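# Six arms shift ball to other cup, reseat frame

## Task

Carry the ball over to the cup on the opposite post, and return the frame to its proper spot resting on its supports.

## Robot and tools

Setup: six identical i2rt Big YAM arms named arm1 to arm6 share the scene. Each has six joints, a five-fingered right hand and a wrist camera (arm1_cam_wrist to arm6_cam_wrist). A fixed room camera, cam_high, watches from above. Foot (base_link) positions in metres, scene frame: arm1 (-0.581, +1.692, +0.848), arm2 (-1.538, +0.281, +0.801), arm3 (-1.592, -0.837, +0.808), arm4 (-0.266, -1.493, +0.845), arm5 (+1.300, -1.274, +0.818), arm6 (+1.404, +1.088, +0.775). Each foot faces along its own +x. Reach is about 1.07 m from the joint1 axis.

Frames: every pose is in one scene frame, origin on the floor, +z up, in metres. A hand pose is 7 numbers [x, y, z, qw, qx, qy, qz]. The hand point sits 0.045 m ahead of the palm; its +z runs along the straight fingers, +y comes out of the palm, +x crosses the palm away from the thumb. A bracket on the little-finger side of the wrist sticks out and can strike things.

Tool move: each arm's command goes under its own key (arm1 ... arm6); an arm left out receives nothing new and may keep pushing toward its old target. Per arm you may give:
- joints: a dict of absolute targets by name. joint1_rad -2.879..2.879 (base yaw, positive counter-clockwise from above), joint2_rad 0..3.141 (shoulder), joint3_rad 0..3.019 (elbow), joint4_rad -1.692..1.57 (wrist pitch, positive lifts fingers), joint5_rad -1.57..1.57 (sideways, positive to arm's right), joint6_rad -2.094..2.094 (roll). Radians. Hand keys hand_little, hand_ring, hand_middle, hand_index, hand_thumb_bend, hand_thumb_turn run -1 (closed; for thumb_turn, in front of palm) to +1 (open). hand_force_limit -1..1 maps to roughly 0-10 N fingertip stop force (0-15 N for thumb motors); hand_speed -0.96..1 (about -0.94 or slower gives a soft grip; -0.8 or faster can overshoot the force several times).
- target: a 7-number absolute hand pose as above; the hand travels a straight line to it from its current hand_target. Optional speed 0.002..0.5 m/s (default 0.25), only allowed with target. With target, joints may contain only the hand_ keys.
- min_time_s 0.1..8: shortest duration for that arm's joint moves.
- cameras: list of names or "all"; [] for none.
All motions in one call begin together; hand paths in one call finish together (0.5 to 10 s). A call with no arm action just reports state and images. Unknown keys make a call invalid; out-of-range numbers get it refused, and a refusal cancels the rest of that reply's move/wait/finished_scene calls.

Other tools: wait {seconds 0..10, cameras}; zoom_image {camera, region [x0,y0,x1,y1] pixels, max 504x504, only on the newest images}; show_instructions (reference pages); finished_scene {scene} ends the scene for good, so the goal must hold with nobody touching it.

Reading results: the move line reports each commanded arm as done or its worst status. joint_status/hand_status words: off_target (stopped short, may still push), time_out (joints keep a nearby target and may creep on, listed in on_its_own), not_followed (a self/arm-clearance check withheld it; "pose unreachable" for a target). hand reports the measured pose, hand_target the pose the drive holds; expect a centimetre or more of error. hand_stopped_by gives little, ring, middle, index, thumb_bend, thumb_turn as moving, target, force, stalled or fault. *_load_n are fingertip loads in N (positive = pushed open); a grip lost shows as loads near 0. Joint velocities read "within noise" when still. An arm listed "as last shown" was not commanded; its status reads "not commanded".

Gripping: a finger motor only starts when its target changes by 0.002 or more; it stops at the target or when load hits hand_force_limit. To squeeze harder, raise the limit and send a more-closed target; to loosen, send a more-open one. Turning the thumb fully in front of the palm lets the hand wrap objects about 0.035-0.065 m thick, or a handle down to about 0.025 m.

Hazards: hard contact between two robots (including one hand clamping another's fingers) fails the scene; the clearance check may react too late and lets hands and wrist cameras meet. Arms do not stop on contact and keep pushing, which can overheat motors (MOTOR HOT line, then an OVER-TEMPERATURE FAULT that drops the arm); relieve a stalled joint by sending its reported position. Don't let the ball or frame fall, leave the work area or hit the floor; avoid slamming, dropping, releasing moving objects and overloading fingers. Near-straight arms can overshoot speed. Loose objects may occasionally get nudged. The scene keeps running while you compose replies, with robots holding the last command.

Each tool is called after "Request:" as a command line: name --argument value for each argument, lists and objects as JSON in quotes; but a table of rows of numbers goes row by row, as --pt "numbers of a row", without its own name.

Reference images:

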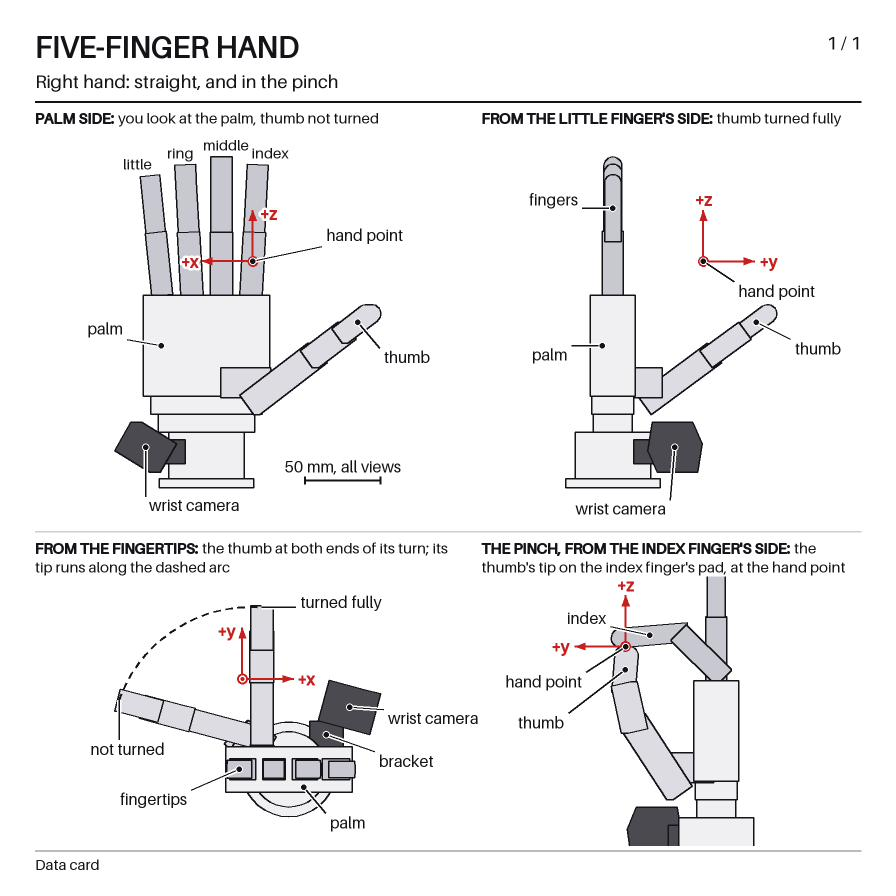

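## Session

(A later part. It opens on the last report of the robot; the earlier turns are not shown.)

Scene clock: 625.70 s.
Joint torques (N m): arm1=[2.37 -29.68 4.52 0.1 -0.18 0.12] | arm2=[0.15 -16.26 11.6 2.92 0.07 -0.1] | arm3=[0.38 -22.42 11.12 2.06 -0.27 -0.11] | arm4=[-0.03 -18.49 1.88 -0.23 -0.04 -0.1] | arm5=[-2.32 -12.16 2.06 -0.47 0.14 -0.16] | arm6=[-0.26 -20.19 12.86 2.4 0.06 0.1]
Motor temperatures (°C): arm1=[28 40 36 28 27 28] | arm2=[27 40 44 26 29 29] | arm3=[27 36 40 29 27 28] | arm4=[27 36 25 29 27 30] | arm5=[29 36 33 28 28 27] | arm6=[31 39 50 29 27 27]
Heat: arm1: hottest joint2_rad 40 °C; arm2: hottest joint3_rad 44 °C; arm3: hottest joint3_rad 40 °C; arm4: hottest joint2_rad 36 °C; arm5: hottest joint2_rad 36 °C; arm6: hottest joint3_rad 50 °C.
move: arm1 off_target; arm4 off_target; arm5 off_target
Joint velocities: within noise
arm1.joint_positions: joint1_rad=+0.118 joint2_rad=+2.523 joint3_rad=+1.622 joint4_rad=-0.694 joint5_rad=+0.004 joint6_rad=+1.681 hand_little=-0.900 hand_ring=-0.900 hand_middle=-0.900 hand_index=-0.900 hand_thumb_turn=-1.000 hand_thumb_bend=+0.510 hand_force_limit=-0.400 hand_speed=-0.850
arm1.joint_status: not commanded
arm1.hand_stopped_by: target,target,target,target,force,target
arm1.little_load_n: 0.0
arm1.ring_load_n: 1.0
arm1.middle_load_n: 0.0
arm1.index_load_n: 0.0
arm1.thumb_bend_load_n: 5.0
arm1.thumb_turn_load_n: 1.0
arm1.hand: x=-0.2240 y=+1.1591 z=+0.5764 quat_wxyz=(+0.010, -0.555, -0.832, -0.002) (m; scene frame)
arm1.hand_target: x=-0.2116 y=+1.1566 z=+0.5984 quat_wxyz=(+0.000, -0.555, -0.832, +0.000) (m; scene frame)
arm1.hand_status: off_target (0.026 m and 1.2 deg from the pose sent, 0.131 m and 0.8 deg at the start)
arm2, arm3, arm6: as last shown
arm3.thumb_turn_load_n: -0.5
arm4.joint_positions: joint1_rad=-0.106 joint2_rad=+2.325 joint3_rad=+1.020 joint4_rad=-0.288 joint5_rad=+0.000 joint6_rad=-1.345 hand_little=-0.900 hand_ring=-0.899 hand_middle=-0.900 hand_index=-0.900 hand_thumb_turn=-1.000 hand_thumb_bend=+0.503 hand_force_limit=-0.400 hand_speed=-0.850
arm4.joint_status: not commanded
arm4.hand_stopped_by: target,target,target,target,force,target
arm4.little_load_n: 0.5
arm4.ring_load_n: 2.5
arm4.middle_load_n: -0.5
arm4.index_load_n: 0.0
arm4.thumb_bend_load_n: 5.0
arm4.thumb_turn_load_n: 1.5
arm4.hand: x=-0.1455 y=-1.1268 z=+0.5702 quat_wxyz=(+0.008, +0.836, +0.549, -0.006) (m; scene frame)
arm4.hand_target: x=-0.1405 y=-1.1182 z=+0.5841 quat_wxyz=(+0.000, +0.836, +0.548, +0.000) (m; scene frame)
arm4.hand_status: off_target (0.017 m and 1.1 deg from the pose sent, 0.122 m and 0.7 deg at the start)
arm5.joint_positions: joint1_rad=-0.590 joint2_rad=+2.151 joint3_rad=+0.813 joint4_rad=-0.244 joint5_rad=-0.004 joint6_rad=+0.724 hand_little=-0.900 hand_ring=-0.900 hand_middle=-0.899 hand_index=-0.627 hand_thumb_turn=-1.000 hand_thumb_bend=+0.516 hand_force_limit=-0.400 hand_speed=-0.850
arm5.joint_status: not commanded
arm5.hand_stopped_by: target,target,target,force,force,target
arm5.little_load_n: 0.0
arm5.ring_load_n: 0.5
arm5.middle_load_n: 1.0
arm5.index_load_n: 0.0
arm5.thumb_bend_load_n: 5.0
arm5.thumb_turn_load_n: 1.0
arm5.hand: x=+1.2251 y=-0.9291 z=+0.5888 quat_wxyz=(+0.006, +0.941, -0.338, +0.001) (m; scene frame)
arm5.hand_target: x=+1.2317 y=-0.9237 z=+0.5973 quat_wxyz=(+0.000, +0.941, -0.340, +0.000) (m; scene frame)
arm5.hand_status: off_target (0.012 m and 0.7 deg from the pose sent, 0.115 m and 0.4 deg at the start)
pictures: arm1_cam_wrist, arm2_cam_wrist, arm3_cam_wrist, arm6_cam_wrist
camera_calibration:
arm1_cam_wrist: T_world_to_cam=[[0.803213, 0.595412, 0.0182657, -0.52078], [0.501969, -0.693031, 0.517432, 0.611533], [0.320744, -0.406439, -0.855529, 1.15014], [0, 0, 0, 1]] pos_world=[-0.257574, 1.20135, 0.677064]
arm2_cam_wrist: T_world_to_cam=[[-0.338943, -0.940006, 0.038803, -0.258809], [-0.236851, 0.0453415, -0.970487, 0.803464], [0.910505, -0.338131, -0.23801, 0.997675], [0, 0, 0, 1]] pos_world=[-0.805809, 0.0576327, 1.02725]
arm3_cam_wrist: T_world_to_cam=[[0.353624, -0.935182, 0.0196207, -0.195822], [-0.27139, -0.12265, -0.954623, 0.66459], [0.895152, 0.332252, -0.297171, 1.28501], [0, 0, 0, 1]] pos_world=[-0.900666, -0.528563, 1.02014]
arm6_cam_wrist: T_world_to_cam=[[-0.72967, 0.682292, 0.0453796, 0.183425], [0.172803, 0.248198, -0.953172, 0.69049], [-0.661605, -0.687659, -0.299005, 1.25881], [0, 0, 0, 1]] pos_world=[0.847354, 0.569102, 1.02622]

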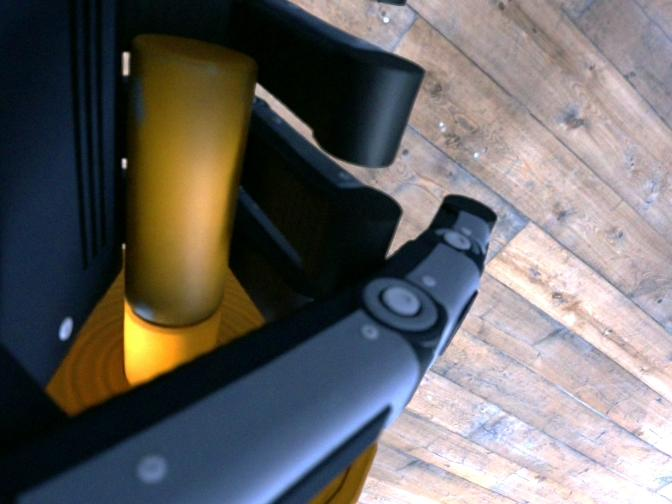

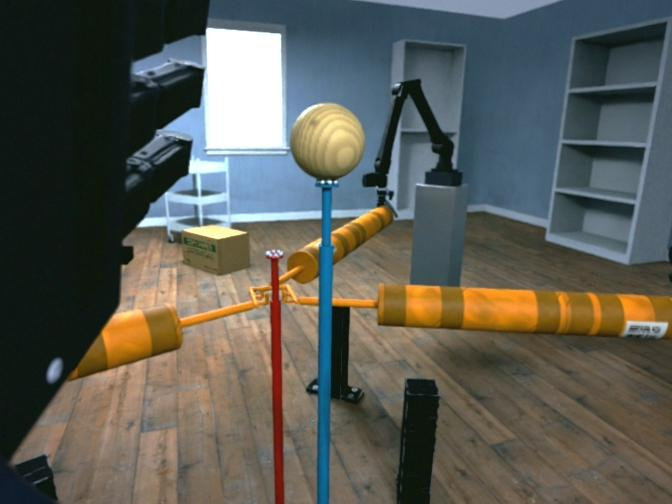

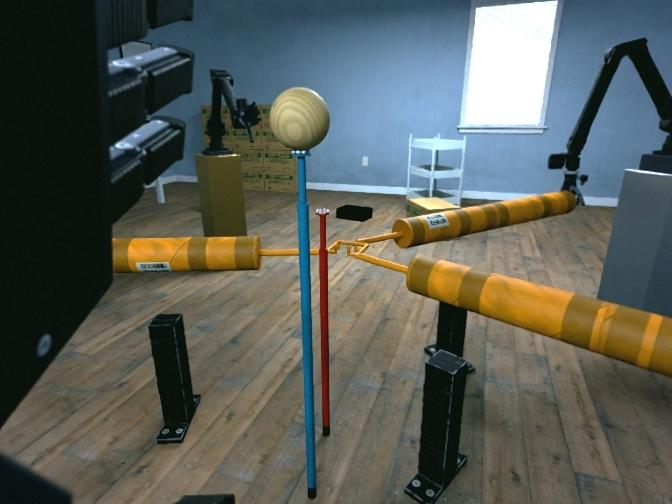

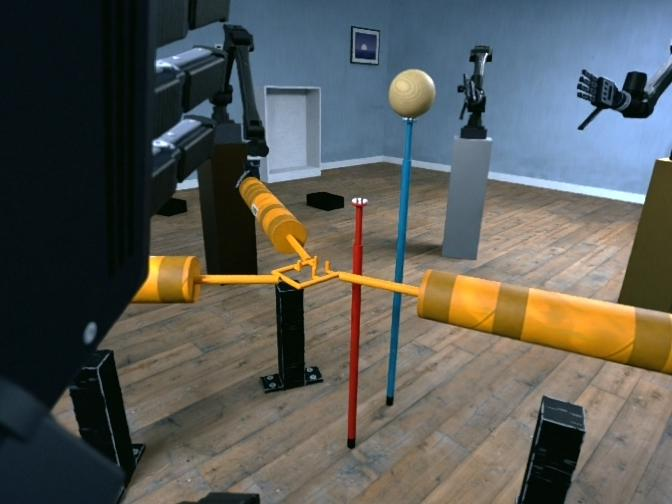

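Request:
move --arm1 '{"target": [-0.2091, 1.159, 0.8506, 0, 0.5548, 0.832, 0], "speed": 0.1}' --arm5 '{"target": [1.2354, -0.9226, 0.8474, 0, 0.9406, -0.3396, 0], "speed": 0.1}' --arm4 '{"target": [-0.1376, -1.1177, 0.8352, 0, 0.8363, 0.5483, 0], "speed": 0.1}' --cameras '["all"]'

Scene clock: 634.33 s.
Joint torques (N m): arm1=[2.67 -27.34 10.39 -0.7 -0.18 0.03] | arm2=[0.32 -16.15 11.56 2.95 0.08 -0.11] | arm3=[0.85 -21.95 10.88 1.95 -0.26 -0.11] | arm4=[-0.15 -15.33 8.73 -0.87 0.01 -0.09] | arm5=[-2.96 -8.82 9.68 -0.88 0.19 -0.21] | arm6=[0.32 -20.72 12.97 2.5 0.02 0.07]
Motor temperatures (°C): arm1=[28 40 36 28 27 28] | arm2=[27 40 44 26 29 29] | arm3=[27 36 40 29 27 28] | arm4=[27 35 25 29 27 30] | arm5=[29 36 33 28 28 27] | arm6=[31 39 51 29 27 27]
Heat: arm1: hottest joint2_rad 40 °C; arm2: hottest joint3_rad 44 °C; arm3: hottest joint3_rad 40 °C; arm4: hottest joint2_rad 35 °C; arm5: hottest joint2_rad 36 °C; arm6: hottest joint3_rad 51 °C.
move: arm1 off_target; arm4 off_target; arm5 off_target
Joint velocities: within noise
arm1.joint_positions: joint1_rad=+0.121 joint2_rad=+2.102 joint3_rad=+1.592 joint4_rad=-1.099 joint5_rad=+0.004 joint6_rad=+1.697 hand_little=-0.900 hand_ring=-0.900 hand_middle=-0.900 hand_index=-0.900 hand_thumb_turn=-1.000 hand_thumb_bend=+0.510 hand_force_limit=-0.400 hand_speed=-0.850
arm1.joint_status: not commanded
arm1.hand_stopped_by: target,target,target,target,force,target
arm1.little_load_n: 0.0
arm1.ring_load_n: 0.0
arm1.middle_load_n: 0.5
arm1.index_load_n: 0.0
arm1.thumb_bend_load_n: 4.5
arm1.thumb_turn_load_n: 1.0
arm1.hand: x=-0.2255 y=+1.1641 z=+0.8169 quat_wxyz=(+0.016, -0.561, -0.828, -0.005) (m; scene frame)
arm1.hand_target: x=-0.2096 y=+1.1597 z=+0.8502 quat_wxyz=(-0.001, -0.555, -0.832, +0.000) (m; scene frame)
arm1.hand_status: off_target (0.038 m and 2.1 deg from the pose sent, 0.275 m and 1.2 deg at the start)
arm2, arm3, arm6: as last shown
arm3.thumb_turn_load_n: 0.0
arm4.joint_positions: joint1_rad=-0.109 joint2_rad=+1.734 joint3_rad=+0.992 joint4_rad=-0.865 joint5_rad=-0.001 joint6_rad=-1.352 hand_little=-0.900 hand_ring=-0.900 hand_middle=-0.900 hand_index=-0.900 hand_thumb_turn=-1.000 hand_thumb_bend=+0.503 hand_force_limit=-0.400 hand_speed=-0.850
arm4.joint_status: not commanded
arm4.hand_stopped_by: target,target,target,target,force,target
arm4.little_load_n: 1.0
arm4.ring_load_n: 1.0
arm4.middle_load_n: -0.5
arm4.index_load_n: 0.5
arm4.thumb_bend_load_n: 5.0
arm4.thumb_turn_load_n: 1.5
arm4.hand: x=-0.1450 y=-1.1299 z=+0.8146 quat_wxyz=(+0.012, +0.834, +0.551, -0.011) (m; scene frame)
arm4.hand_target: x=-0.1377 y=-1.1182 z=+0.8348 quat_wxyz=(+0.000, +0.836, +0.548, +0.000) (m; scene frame)
arm4.hand_status: off_target (0.025 m and 1.9 deg from the pose sent, 0.265 m and 1.2 deg at the start)
arm5.joint_positions: joint1_rad=-0.592 joint2_rad=+1.518 joint3_rad=+0.860 joint4_rad=-0.944 joint5_rad=-0.005 joint6_rad=+0.720 hand_little=-0.900 hand_ring=-0.900 hand_middle=-0.899 hand_index=-0.627 hand_thumb_turn=-1.000 hand_thumb_bend=+0.516 hand_force_limit=-0.400 hand_speed=-0.850
arm5.joint_status: not commanded
arm5.hand_stopped_by: target,target,target,force,force,target
arm5.little_load_n: 0.0
arm5.ring_load_n: 1.5
arm5.middle_load_n: 1.0
arm5.index_load_n: 0.0
arm5.thumb_bend_load_n: 5.0
arm5.thumb_turn_load_n: 1.0
arm5.hand: x=+1.2258 y=-0.9372 z=+0.8297 quat_wxyz=(+0.015, +0.941, -0.337, +0.004) (m; scene frame)
arm5.hand_target: x=+1.2352 y=-0.9230 z=+0.8471 quat_wxyz=(+0.000, +0.940, -0.340, +0.000) (m; scene frame)
arm5.hand_status: off_target (0.025 m and 1.9 deg from the pose sent, 0.259 m and 0.7 deg at the start)
pictures: arm1_cam_wrist, arm2_cam_wrist, arm3_cam_wrist, arm4_cam_wrist, arm5_cam_wrist, arm6_cam_wrist, cam_high
camera_calibration:
arm1_cam_wrist: T_world_to_cam=[[0.811449, 0.584094, 0.0196023, -0.51304], [0.495921, -0.705927, 0.505697, 0.514565], [0.309212, -0.400626, -0.862488, 1.35471], [0, 0, 0, 1]] pos_world=[-0.25777, 1.20564, 0.918261]
arm2_cam_wrist: T_world_to_cam=[[-0.338943, -0.940006, 0.038803, -0.258809], [-0.236851, 0.0453415, -0.970487, 0.803464], [0.910505, -0.338131, -0.23801, 0.997675], [0, 0, 0, 1]] pos_world=[-0.805809, 0.0576327, 1.02725]
arm3_cam_wrist: T_world_to_cam=[[0.353624, -0.935182, 0.0196207, -0.195822], [-0.27139, -0.12265, -0.954623, 0.66459], [0.895152, 0.332252, -0.297171, 1.28501], [0, 0, 0, 1]] pos_world=[-0.900666, -0.528563, 1.02014]
arm4_cam_wrist: T_world_to_cam=[[0.987558, -0.149716, -0.0481108, 0.0180503], [-0.0960502, -0.816508, 0.569289, -1.40394], [-0.124514, -0.557585, -0.820729, 0.135642], [0, 0, 0, 1]] pos_world=[-0.135785, -1.06799, 0.911439]
arm5_cam_wrist: T_world_to_cam=[[-0.397393, -0.917237, -0.027461, -0.34235], [-0.799159, 0.331217, 0.501636, 0.873348], [-0.451024, 0.221293, -0.864643, 1.59414], [0, 0, 0, 1]] pos_world=[1.28089, -0.956056, 0.930861]
arm6_cam_wrist: T_world_to_cam=[[-0.72967, 0.682292, 0.0453796, 0.183425], [0.172803, 0.248198, -0.953172, 0.69049], [-0.661605, -0.687659, -0.299005, 1.25881], [0, 0, 0, 1]] pos_world=[0.847354, 0.569102, 1.02622]

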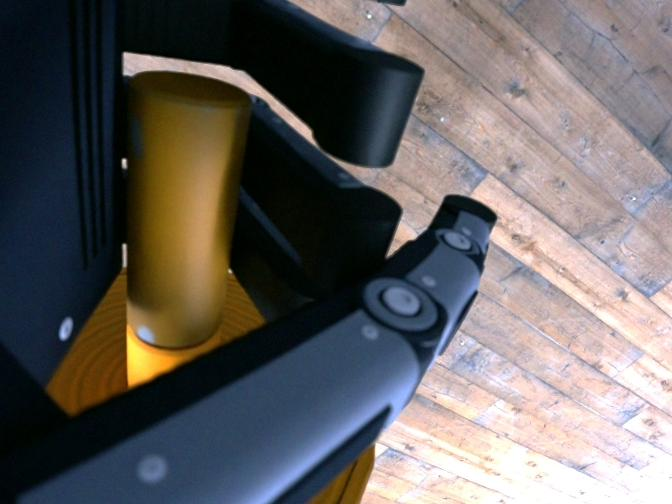

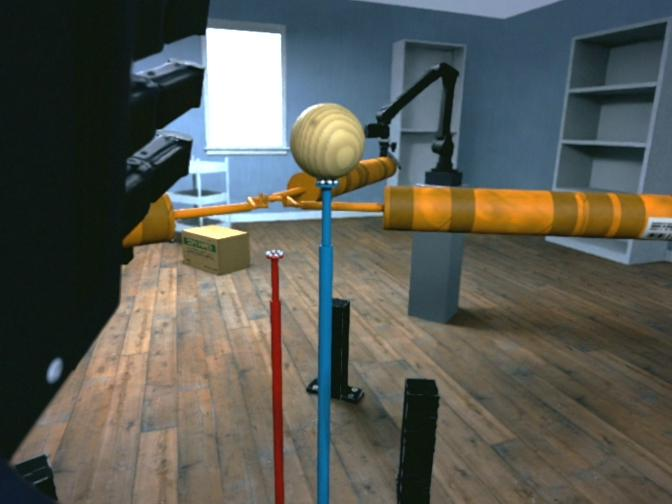

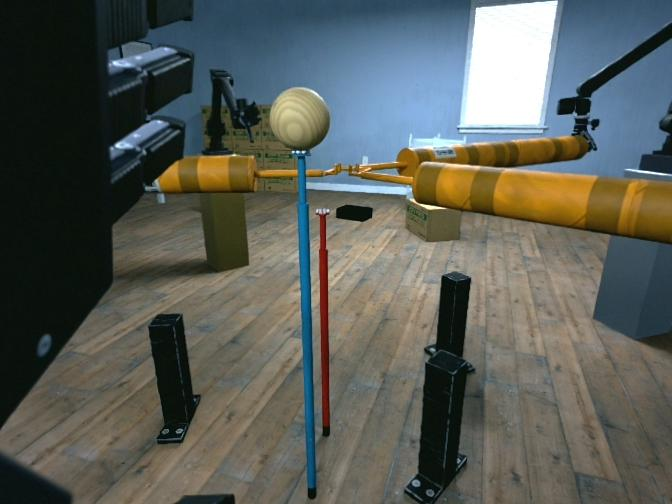

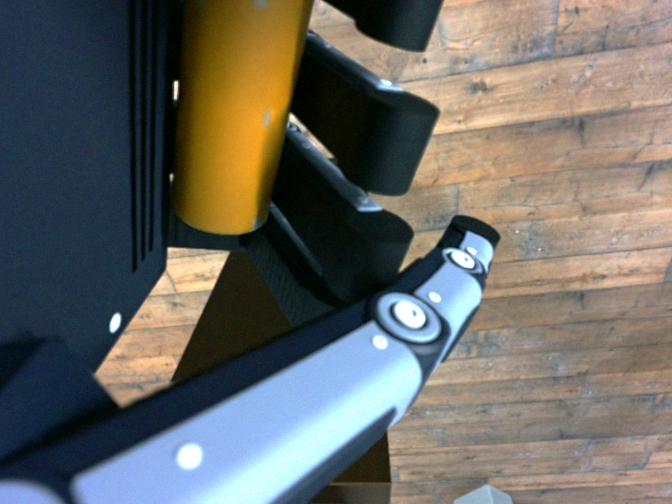

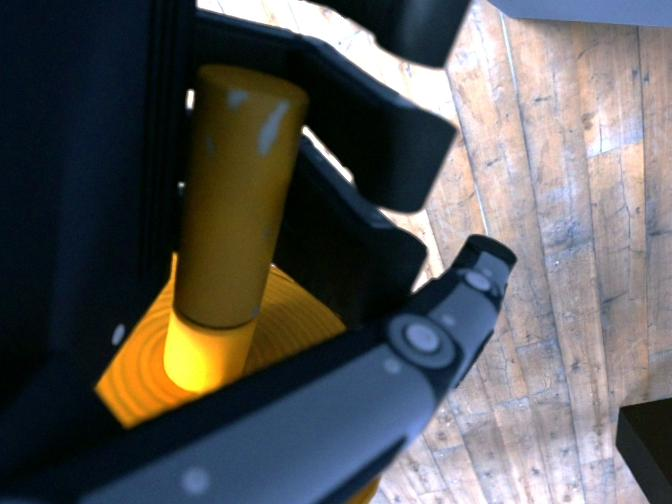

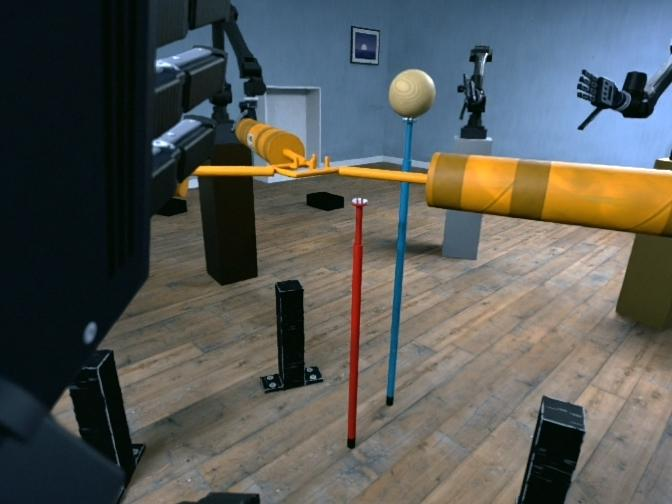

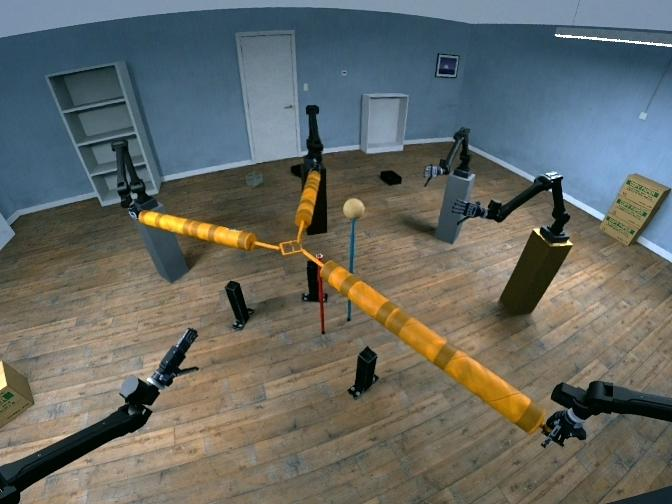

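Request:
zoom_image --camera "arm2_cam_wrist" --region '[200, 100, 400, 270]'

Request:
zoom_image --camera "arm3_cam_wrist" --region '[240, 80, 420, 230]'

Request:
zoom_image --camera "arm6_cam_wrist" --region '[260, 60, 450, 220]'

Scaled by 2.520 from the camera's 672x504 image, which has a finer 960x720 frame.

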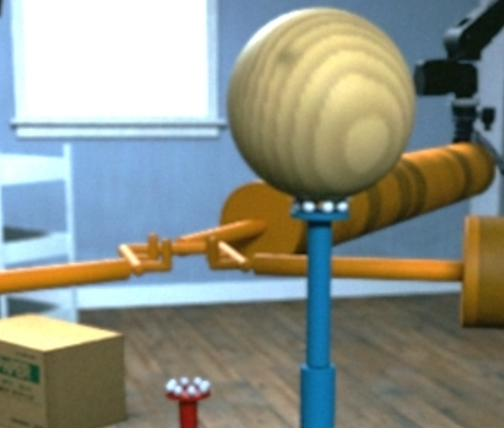

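Scaled by 2.800 from the camera's 672x504 image, which has a finer 960x720 frame.

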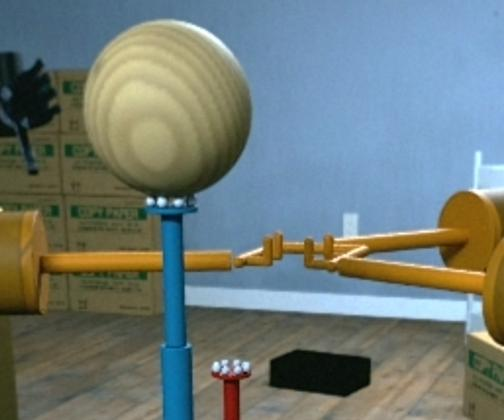

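Scaled by 2.653 from the camera's 672x504 image, which has a finer 960x720 frame.

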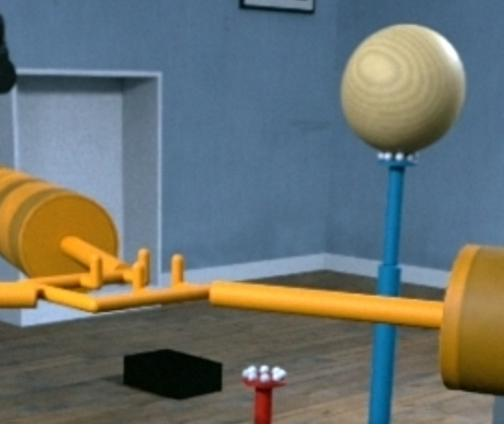

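Request:
move --arm1 '{"target": [-0.3966, 1.1466, 0.8819, 0, 0.5548, 0.832, 0], "speed": 0.08}' --arm5 '{"target": [1.0502, -0.9288, 0.8763, 0, 0.9406, -0.3396, 0], "speed": 0.08}' --arm4 '{"target": [-0.3233, -1.1296, 0.8615, 0, 0.8363, 0.5483, 0], "speed": 0.08}' --cameras '["arm1_cam_wrist", "arm4_cam_wrist", "arm5_cam_wrist", "arm2_cam_wrist", "arm3_cam_wrist", "arm6_cam_wrist"]'

Scene clock: 687.23 s.
Joint torques (N m): arm1=[1.2 -26.23 6.68 -0.01 -0.21 -0.2] | arm2=[0.09 -16.09 11.66 2.96 0.07 -0.13] | arm3=[0.56 -21.6 10.88 2.14 -0.27 -0.11] | arm4=[2.32 -15.38 9.76 -0.85 -0.15 0.17] | arm5=[-1.08 -8.12 11.48 -0.54 0.16 0.04] | arm6=[-0.38 -21.07 12.79 2.36 0.08 0.09]
Motor temperatures (°C): arm1=[28 40 39 28 27 28] | arm2=[27 40 44 26 29 28] | arm3=[27 37 40 29 27 28] | arm4=[27 34 28 28 27 30] | arm5=[29 35 36 28 28 27] | arm6=[31 39 51 29 27 27]
Heat: arm1: hottest joint2_rad 40 °C; arm2: hottest joint3_rad 44 °C; arm3: hottest joint3_rad 40 °C; arm4: hottest joint2_rad 34 °C; arm5: hottest joint3_rad 36 °C; arm6: hottest joint3_rad 51 °C.
move: arm1 off_target; arm4 off_target; arm5 off_target
Joint velocities: within noise
arm1.joint_positions: joint1_rad=-0.170 joint2_rad=+1.949 joint3_rad=+1.458 joint4_rad=-1.107 joint5_rad=+0.007 joint6_rad=+1.407 hand_little=-0.900 hand_ring=-0.900 hand_middle=-0.900 hand_index=-0.900 hand_thumb_turn=-1.000 hand_thumb_bend=+0.510 hand_force_limit=-0.400 hand_speed=-0.850
arm1.joint_status: not commanded
arm1.hand_stopped_by: target,target,target,target,force,target
arm1.little_load_n: 0.0
arm1.ring_load_n: 0.0
arm1.middle_load_n: 0.0
arm1.index_load_n: 0.5
arm1.thumb_bend_load_n: 4.5
arm1.thumb_turn_load_n: 1.0
arm1.hand: x=-0.3962 y=+1.1439 z=+0.8584 quat_wxyz=(+0.010, -0.561, -0.828, -0.005) (m; scene frame)
arm1.hand_target: x=-0.3966 y=+1.1465 z=+0.8811 quat_wxyz=(+0.000, -0.555, -0.832, +0.000) (m; scene frame)
arm1.hand_status: off_target (0.024 m and 1.6 deg from the pose sent, 0.184 m and 2.1 deg at the start)
arm2, arm3, arm6: as last shown
arm2.little_load_n: 0.5
arm4.joint_positions: joint1_rad=+0.290 joint2_rad=+1.676 joint3_rad=+0.980 joint4_rad=-0.930 joint5_rad=+0.001 joint6_rad=-0.945 hand_little=-0.900 hand_ring=-0.900 hand_middle=-0.900 hand_index=-0.900 hand_thumb_turn=-1.000 hand_thumb_bend=+0.503 hand_force_limit=-0.400 hand_speed=-0.850
arm4.joint_status: not commanded
arm4.hand_stopped_by: target,target,target,target,force,target
arm4.little_load_n: 0.5
arm4.ring_load_n: 0.0
arm4.middle_load_n: -0.5
arm4.index_load_n: 0.0
arm4.thumb_bend_load_n: 5.0
arm4.thumb_turn_load_n: 1.0
arm4.hand: x=-0.3093 y=-1.1469 z=+0.8365 quat_wxyz=(+0.025, +0.836, +0.548, -0.008) (m; scene frame)
arm4.hand_target: x=-0.3228 y=-1.1306 z=+0.8609 quat_wxyz=(+0.000, +0.836, +0.548, -0.001) (m; scene frame)
arm4.hand_status: off_target (0.033 m and 3.1 deg from the pose sent, 0.184 m and 1.9 deg at the start)
arm5.joint_positions: joint1_rad=-0.154 joint2_rad=+1.546 joint3_rad=+0.990 joint4_rad=-1.051 joint5_rad=-0.005 joint6_rad=+1.151 hand_little=-0.900 hand_ring=-0.900 hand_middle=-0.900 hand_index=-0.627 hand_thumb_turn=-1.000 hand_thumb_bend=+0.516 hand_force_limit=-0.400 hand_speed=-0.850
arm5.joint_status: not commanded
arm5.hand_stopped_by: target,target,target,force,force,target
arm5.little_load_n: 0.0
arm5.ring_load_n: 2.0
arm5.middle_load_n: 0.5
arm5.index_load_n: 0.5
arm5.thumb_bend_load_n: 5.5
arm5.thumb_turn_load_n: 1.0
arm5.hand: x=+1.0587 y=-0.9491 z=+0.8595 quat_wxyz=(+0.015, +0.943, -0.334, +0.012) (m; scene frame)
arm5.hand_target: x=+1.0505 y=-0.9295 z=+0.8767 quat_wxyz=(+0.000, +0.941, -0.340, -0.001) (m; scene frame)
arm5.hand_status: off_target (0.028 m and 2.3 deg from the pose sent, 0.182 m and 1.9 deg at the start)
arm6.thumb_turn_load_n: 0.5
pictures: arm1_cam_wrist, arm2_cam_wrist, arm3_cam_wrist, arm4_cam_wrist, arm5_cam_wrist, arm6_cam_wrist
camera_calibration:
arm1_cam_wrist: T_world_to_cam=[[0.811482, 0.583914, 0.0232932, -0.366463], [0.491029, -0.702925, 0.514575, 0.550918], [0.316841, -0.40613, -0.857129, 1.43994], [0, 0, 0, 1]] pos_world=[-0.429372, 1.18604, 0.959266]
arm2_cam_wrist: T_world_to_cam=[[-0.338943, -0.940006, 0.038803, -0.258809], [-0.236851, 0.0453415, -0.970487, 0.803464], [0.910505, -0.338131, -0.23801, 0.997675], [0, 0, 0, 1]] pos_world=[-0.805809, 0.0576327, 1.02725]
arm3_cam_wrist: T_world_to_cam=[[0.353624, -0.935182, 0.0196207, -0.195822], [-0.27139, -0.12265, -0.954623, 0.66459], [0.895152, 0.332252, -0.297171, 1.28501], [0, 0, 0, 1]] pos_world=[-0.900666, -0.528563, 1.02014]
arm4_cam_wrist: T_world_to_cam=[[0.987194, -0.157539, -0.0250876, 0.150537], [-0.113667, -0.805002, 0.582281, -1.44914], [-0.111928, -0.571973, -0.8126, 0.104234], [0, 0, 0, 1]] pos_world=[-0.301662, -1.08323, 0.932286]
arm5_cam_wrist: T_world_to_cam=[[-0.390441, -0.920133, -0.0301699, -0.426539], [-0.809061, 0.327304, 0.488153, 0.747048], [-0.439291, 0.215004, -0.872237, 1.53522], [0, 0, 0, 1]] pos_world=[1.11228, -0.967064, 0.961536]
arm6_cam_wrist: T_world_to_cam=[[-0.72967, 0.682292, 0.0453796, 0.183425], [0.172803, 0.248198, -0.953172, 0.69049], [-0.661605, -0.687659, -0.299005, 1.25881], [0, 0, 0, 1]] pos_world=[0.847354, 0.569102, 1.02622]

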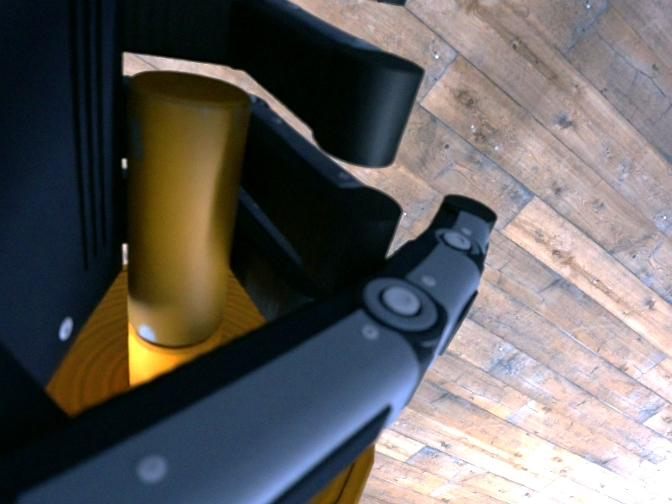

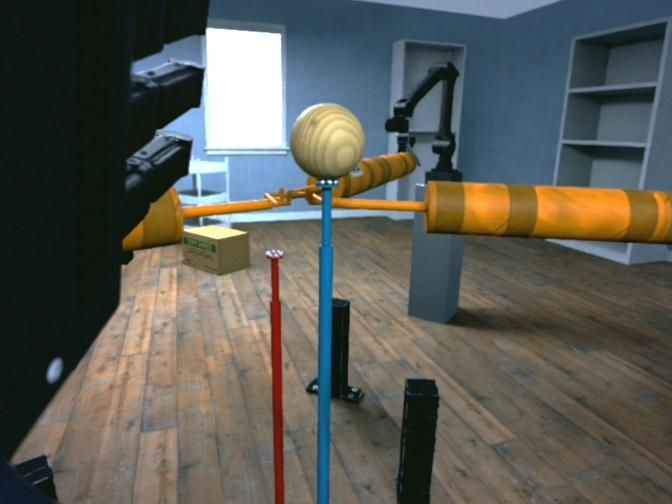

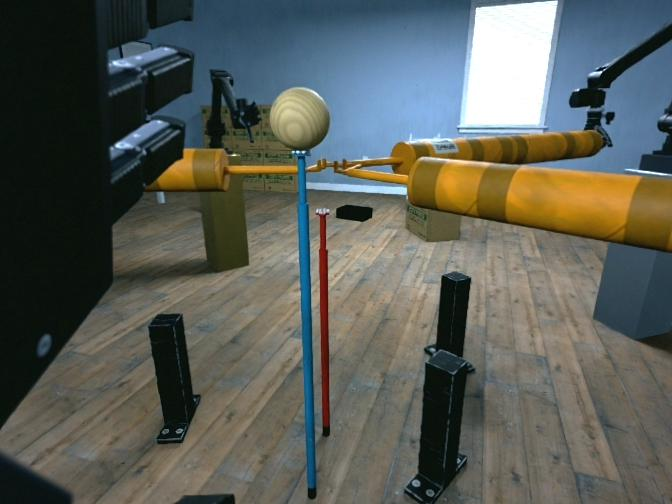

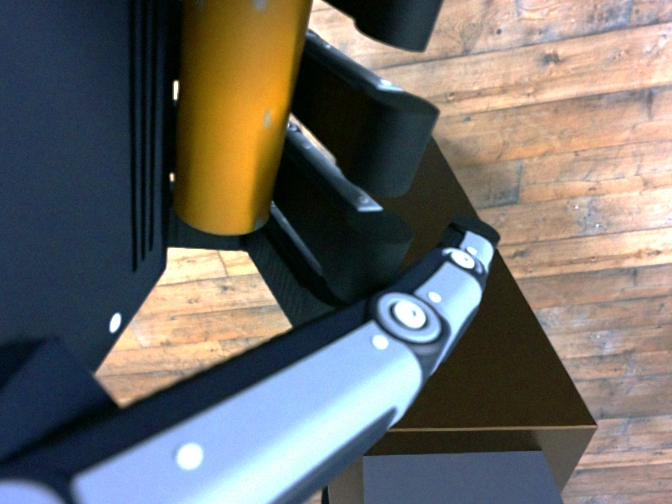

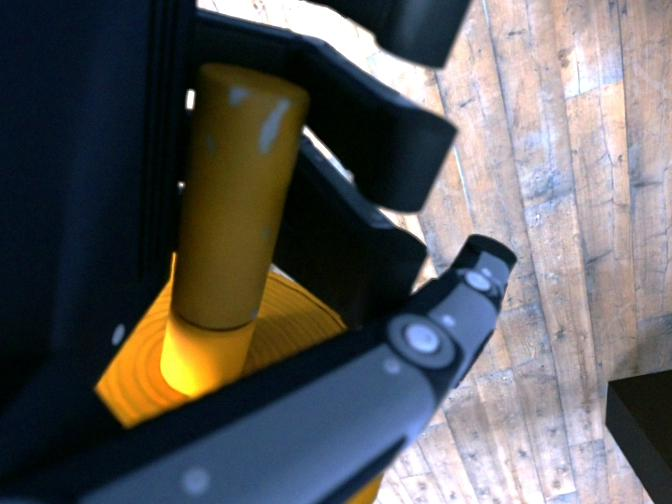

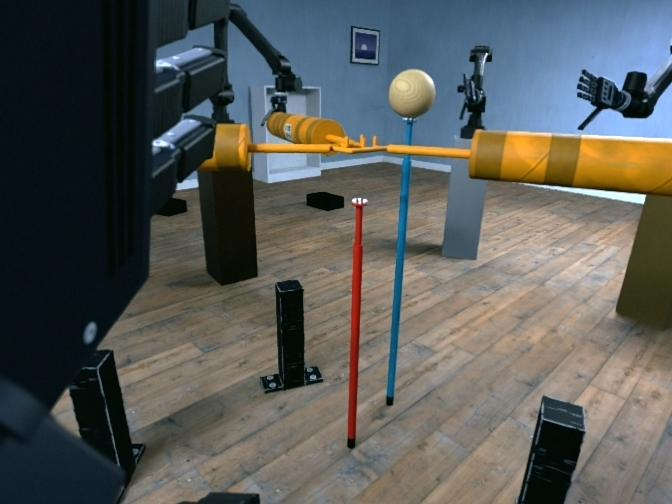

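Request:
zoom_image --camera "arm2_cam_wrist" --region '[240, 100, 400, 260]'

Request:
zoom_image --camera "arm3_cam_wrist" --region '[240, 80, 400, 220]'

Request:
zoom_image --camera "arm6_cam_wrist" --region '[310, 60, 470, 180]'

Scaled by 3.150 from the camera's 672x504 image, which has a finer 960x720 frame.

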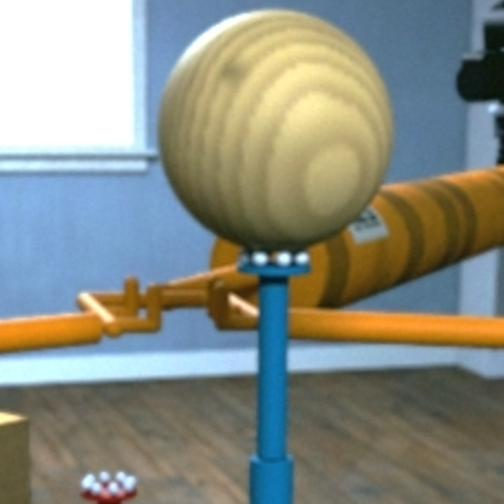

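Scaled by 3.150 from the camera's 672x504 image, which has a finer 960x720 frame.

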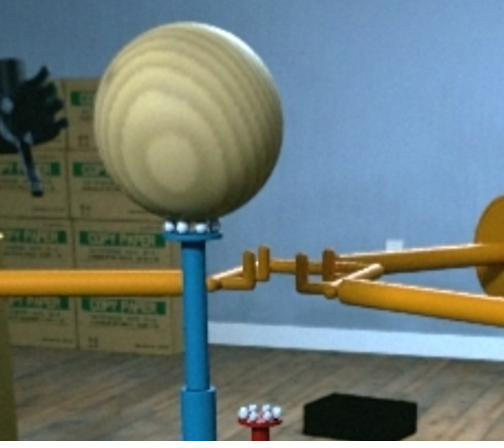

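Scaled by 3.150 from the camera's 672x504 image, which has a finer 960x720 frame.

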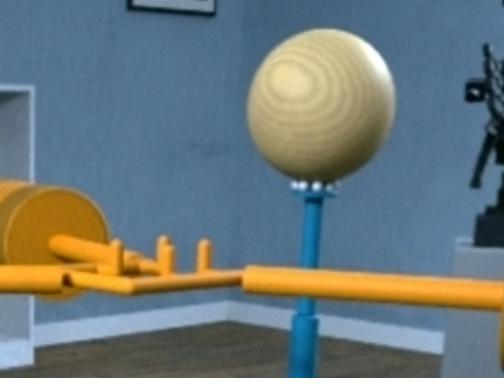

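Request:
move --arm1 '{"target": [-0.5108, 1.1533, 0.8733, 0, 0.5548, 0.832, 0], "speed": 0.06}' --arm5 '{"target": [0.9356, -0.9284, 0.8781, 0, 0.9406, -0.3396, 0], "speed": 0.06}' --arm4 '{"target": [-0.4411, -1.130, 0.8677, 0, 0.8363, 0.5483, 0], "speed": 0.06}' --cameras '["arm2_cam_wrist", "arm3_cam_wrist", "arm6_cam_wrist"]'

Request:
zoom_image --camera "arm2_cam_wrist" --region '[240, 100, 400, 260]'

Request:
zoom_image --camera "arm3_cam_wrist" --region '[240, 80, 400, 220]'

Request:
zoom_image --camera "arm6_cam_wrist" --region '[310, 60, 470, 180]'

Scene clock: 722.07 s.
Joint torques (N m): arm1=[0.56 -24.94 5.96 0.4 -0.16 -0.3] | arm2=[0.15 -15.97 11.62 2.93 0.09 -0.13] | arm3=[1.61 -21.77 10.66 2.1 -0.25 -0.11] | arm4=[2.55 -13.51 10.61 -0.75 -0.21 0.15] | arm5=[-0.85 -10.64 11.23 -0.7 0.17 0.05] | arm6=[-0.32 -20.6 12.79 2.37 0.05 0.06]
Motor temperatures (°C): arm1=[28 40 38 28 27 28] | arm2=[27 40 45 26 29 28] | arm3=[27 37 40 29 27 28] | arm4=[27 34 29 28 27 30] | arm5=[29 35 38 28 28 27] | arm6=[31 39 51 29 27 27]
Heat: arm1: hottest joint2_rad 40 °C; arm2: hottest joint3_rad 45 °C; arm3: hottest joint3_rad 40 °C; arm4: hottest joint2_rad 34 °C; arm5: hottest joint3_rad 38 °C; arm6: hottest joint3_rad 51 °C.
move: arm1 off_target; arm4 off_target; arm5 off_target
Joint velocities: within noise
arm1.joint_positions: joint1_rad=-0.369 joint2_rad=+1.910 joint3_rad=+1.388 joint4_rad=-1.076 joint5_rad=+0.007 joint6_rad=+1.207 hand_little=-0.900 hand_ring=-0.900 hand_middle=-0.900 hand_index=-0.900 hand_thumb_turn=-1.000 hand_thumb_bend=+0.510 hand_force_limit=-0.400 hand_speed=-0.850
arm1.joint_status: not commanded
arm1.hand_stopped_by: target,target,target,target,force,target
arm1.little_load_n: 0.0
arm1.ring_load_n: 0.0
arm1.middle_load_n: 0.0
arm1.index_load_n: 0.5
arm1.thumb_bend_load_n: 4.5
arm1.thumb_turn_load_n: 1.5
arm1.hand: x=-0.5065 y=+1.1503 z=+0.8556 quat_wxyz=(+0.009, -0.561, -0.828, -0.008) (m; scene frame)
arm1.hand_target: x=-0.5107 y=+1.1533 z=+0.8726 quat_wxyz=(+0.000, -0.555, -0.832, +0.000) (m; scene frame)
arm1.hand_status: off_target (0.018 m and 1.6 deg from the pose sent, 0.116 m and 1.6 deg at the start)
arm2, arm3, arm6: as last shown
arm2.little_load_n: 0.0
arm3.ring_load_n: 0.5
arm4.joint_positions: joint1_rad=+0.530 joint2_rad=+1.725 joint3_rad=+1.109 joint4_rad=-0.981 joint5_rad=+0.002 joint6_rad=-0.702 hand_little=-0.900 hand_ring=-0.900 hand_middle=-0.900 hand_index=-0.900 hand_thumb_turn=-1.000 hand_thumb_bend=+0.503 hand_force_limit=-0.400 hand_speed=-0.850
arm4.joint_status: not commanded
arm4.hand_stopped_by: target,target,target,target,force,target
arm4.little_load_n: 2.0
arm4.ring_load_n: 0.5
arm4.middle_load_n: -1.0
arm4.index_load_n: 0.0
arm4.thumb_bend_load_n: 5.0
arm4.thumb_turn_load_n: 1.5
arm4.hand: x=-0.4214 y=-1.1392 z=+0.8529 quat_wxyz=(+0.012, +0.837, +0.547, +0.001) (m; scene frame)
arm4.hand_target: x=-0.4406 y=-1.1307 z=+0.8676 quat_wxyz=(+0.000, +0.836, +0.549, +0.000) (m; scene frame)
arm4.hand_status: off_target (0.026 m and 1.4 deg from the pose sent, 0.136 m and 3.0 deg at the start)
arm5.joint_positions: joint1_rad=+0.058 joint2_rad=+1.696 joint3_rad=+1.187 joint4_rad=-1.089 joint5_rad=-0.005 joint6_rad=+1.367 hand_little=-0.900 hand_ring=-0.900 hand_middle=-0.900 hand_index=-0.627 hand_thumb_turn=-1.000 hand_thumb_bend=+0.516 hand_force_limit=-0.400 hand_speed=-0.850
arm5.joint_status: not commanded
arm5.hand_stopped_by: target,target,target,force,force,target
arm5.little_load_n: 0.0
arm5.ring_load_n: 1.5
arm5.middle_load_n: 1.0
arm5.index_load_n: 0.5
arm5.thumb_bend_load_n: 5.0
arm5.thumb_turn_load_n: 1.0
arm5.hand: x=+0.9459 y=-0.9421 z=+0.8612 quat_wxyz=(+0.009, +0.942, -0.335, +0.011) (m; scene frame)
arm5.hand_target: x=+0.9361 y=-0.9289 z=+0.8783 quat_wxyz=(+0.000, +0.941, -0.340, +0.000) (m; scene frame)
arm5.hand_status: off_target (0.024 m and 1.7 deg from the pose sent, 0.126 m and 2.3 deg at the start)
arm6.thumb_turn_load_n: 0.0
pictures: arm2_cam_wrist, arm3_cam_wrist, arm6_cam_wrist
camera_calibration:
arm2_cam_wrist: T_world_to_cam=[[-0.338943, -0.940006, 0.038803, -0.258809], [-0.236851, 0.0453415, -0.970487, 0.803464], [0.910505, -0.338131, -0.23801, 0.997675], [0, 0, 0, 1]] pos_world=[-0.805809, 0.0576327, 1.02725]
arm3_cam_wrist: T_world_to_cam=[[0.353624, -0.935182, 0.0196207, -0.195822], [-0.27139, -0.12265, -0.954623, 0.66459], [0.895152, 0.332252, -0.297171, 1.28501], [0, 0, 0, 1]] pos_world=[-0.900666, -0.528563, 1.02014]
arm6_cam_wrist: T_world_to_cam=[[-0.72967, 0.682292, 0.0453796, 0.183425], [0.172803, 0.248198, -0.953172, 0.69049], [-0.661605, -0.687659, -0.299005, 1.25881], [0, 0, 0, 1]] pos_world=[0.847354, 0.569102, 1.02622]

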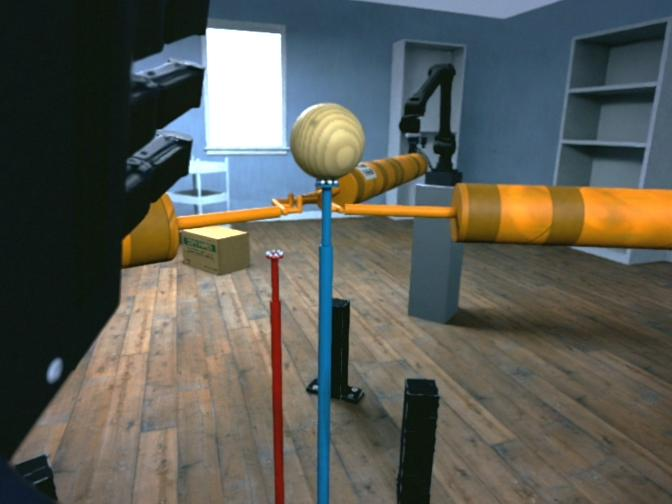

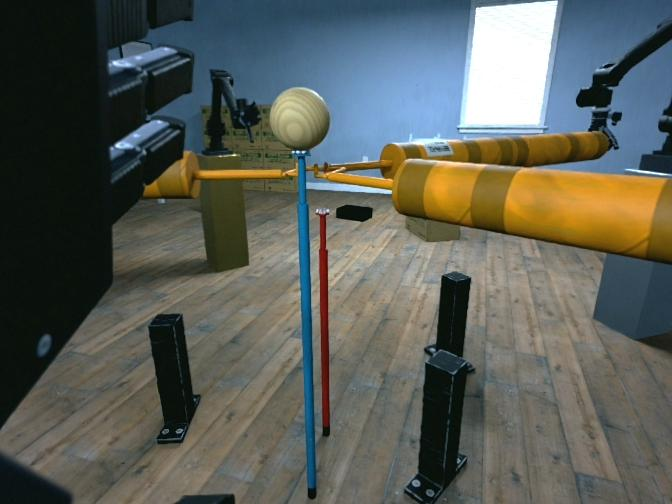

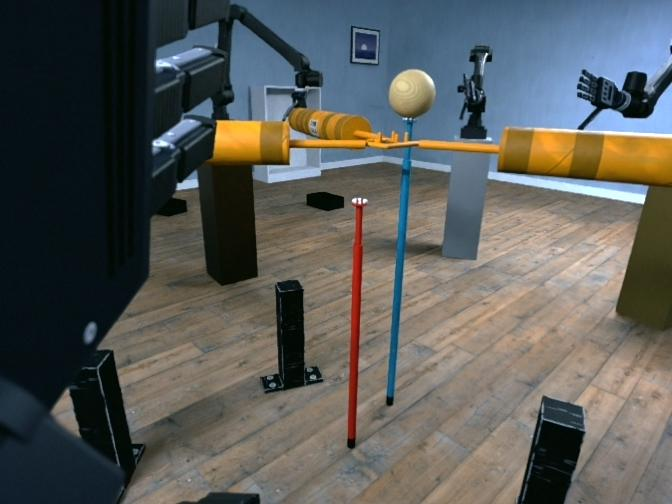

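Scaled by 3.150 from the camera's 672x504 image, which has a finer 960x720 frame.

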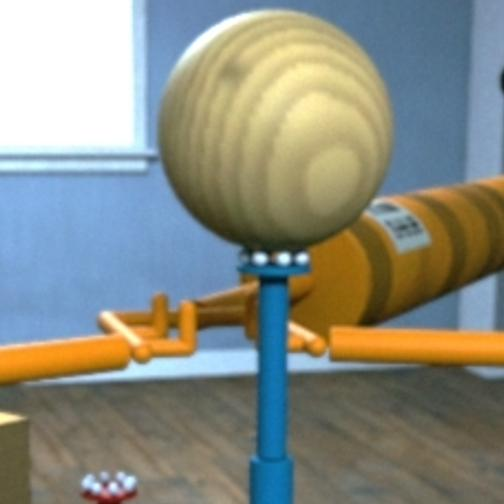

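Scaled by 3.150 from the camera's 672x504 image, which has a finer 960x720 frame.

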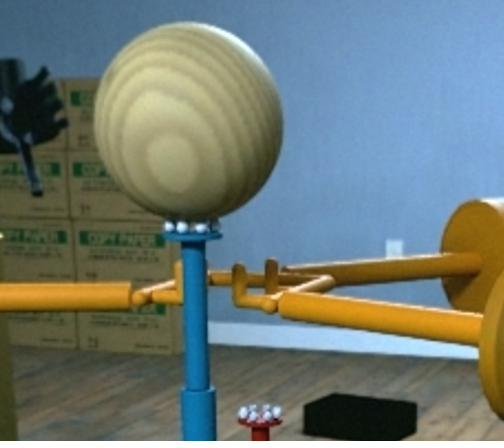

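Scaled by 3.150 from the camera's 672x504 image, which has a finer 960x720 frame.

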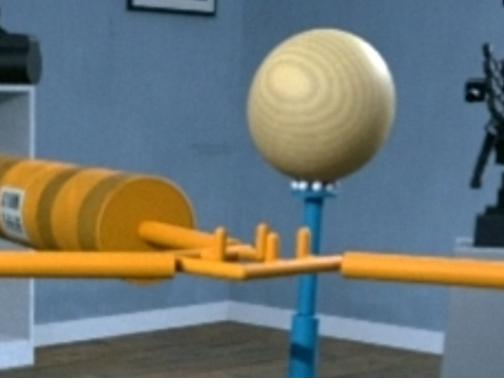

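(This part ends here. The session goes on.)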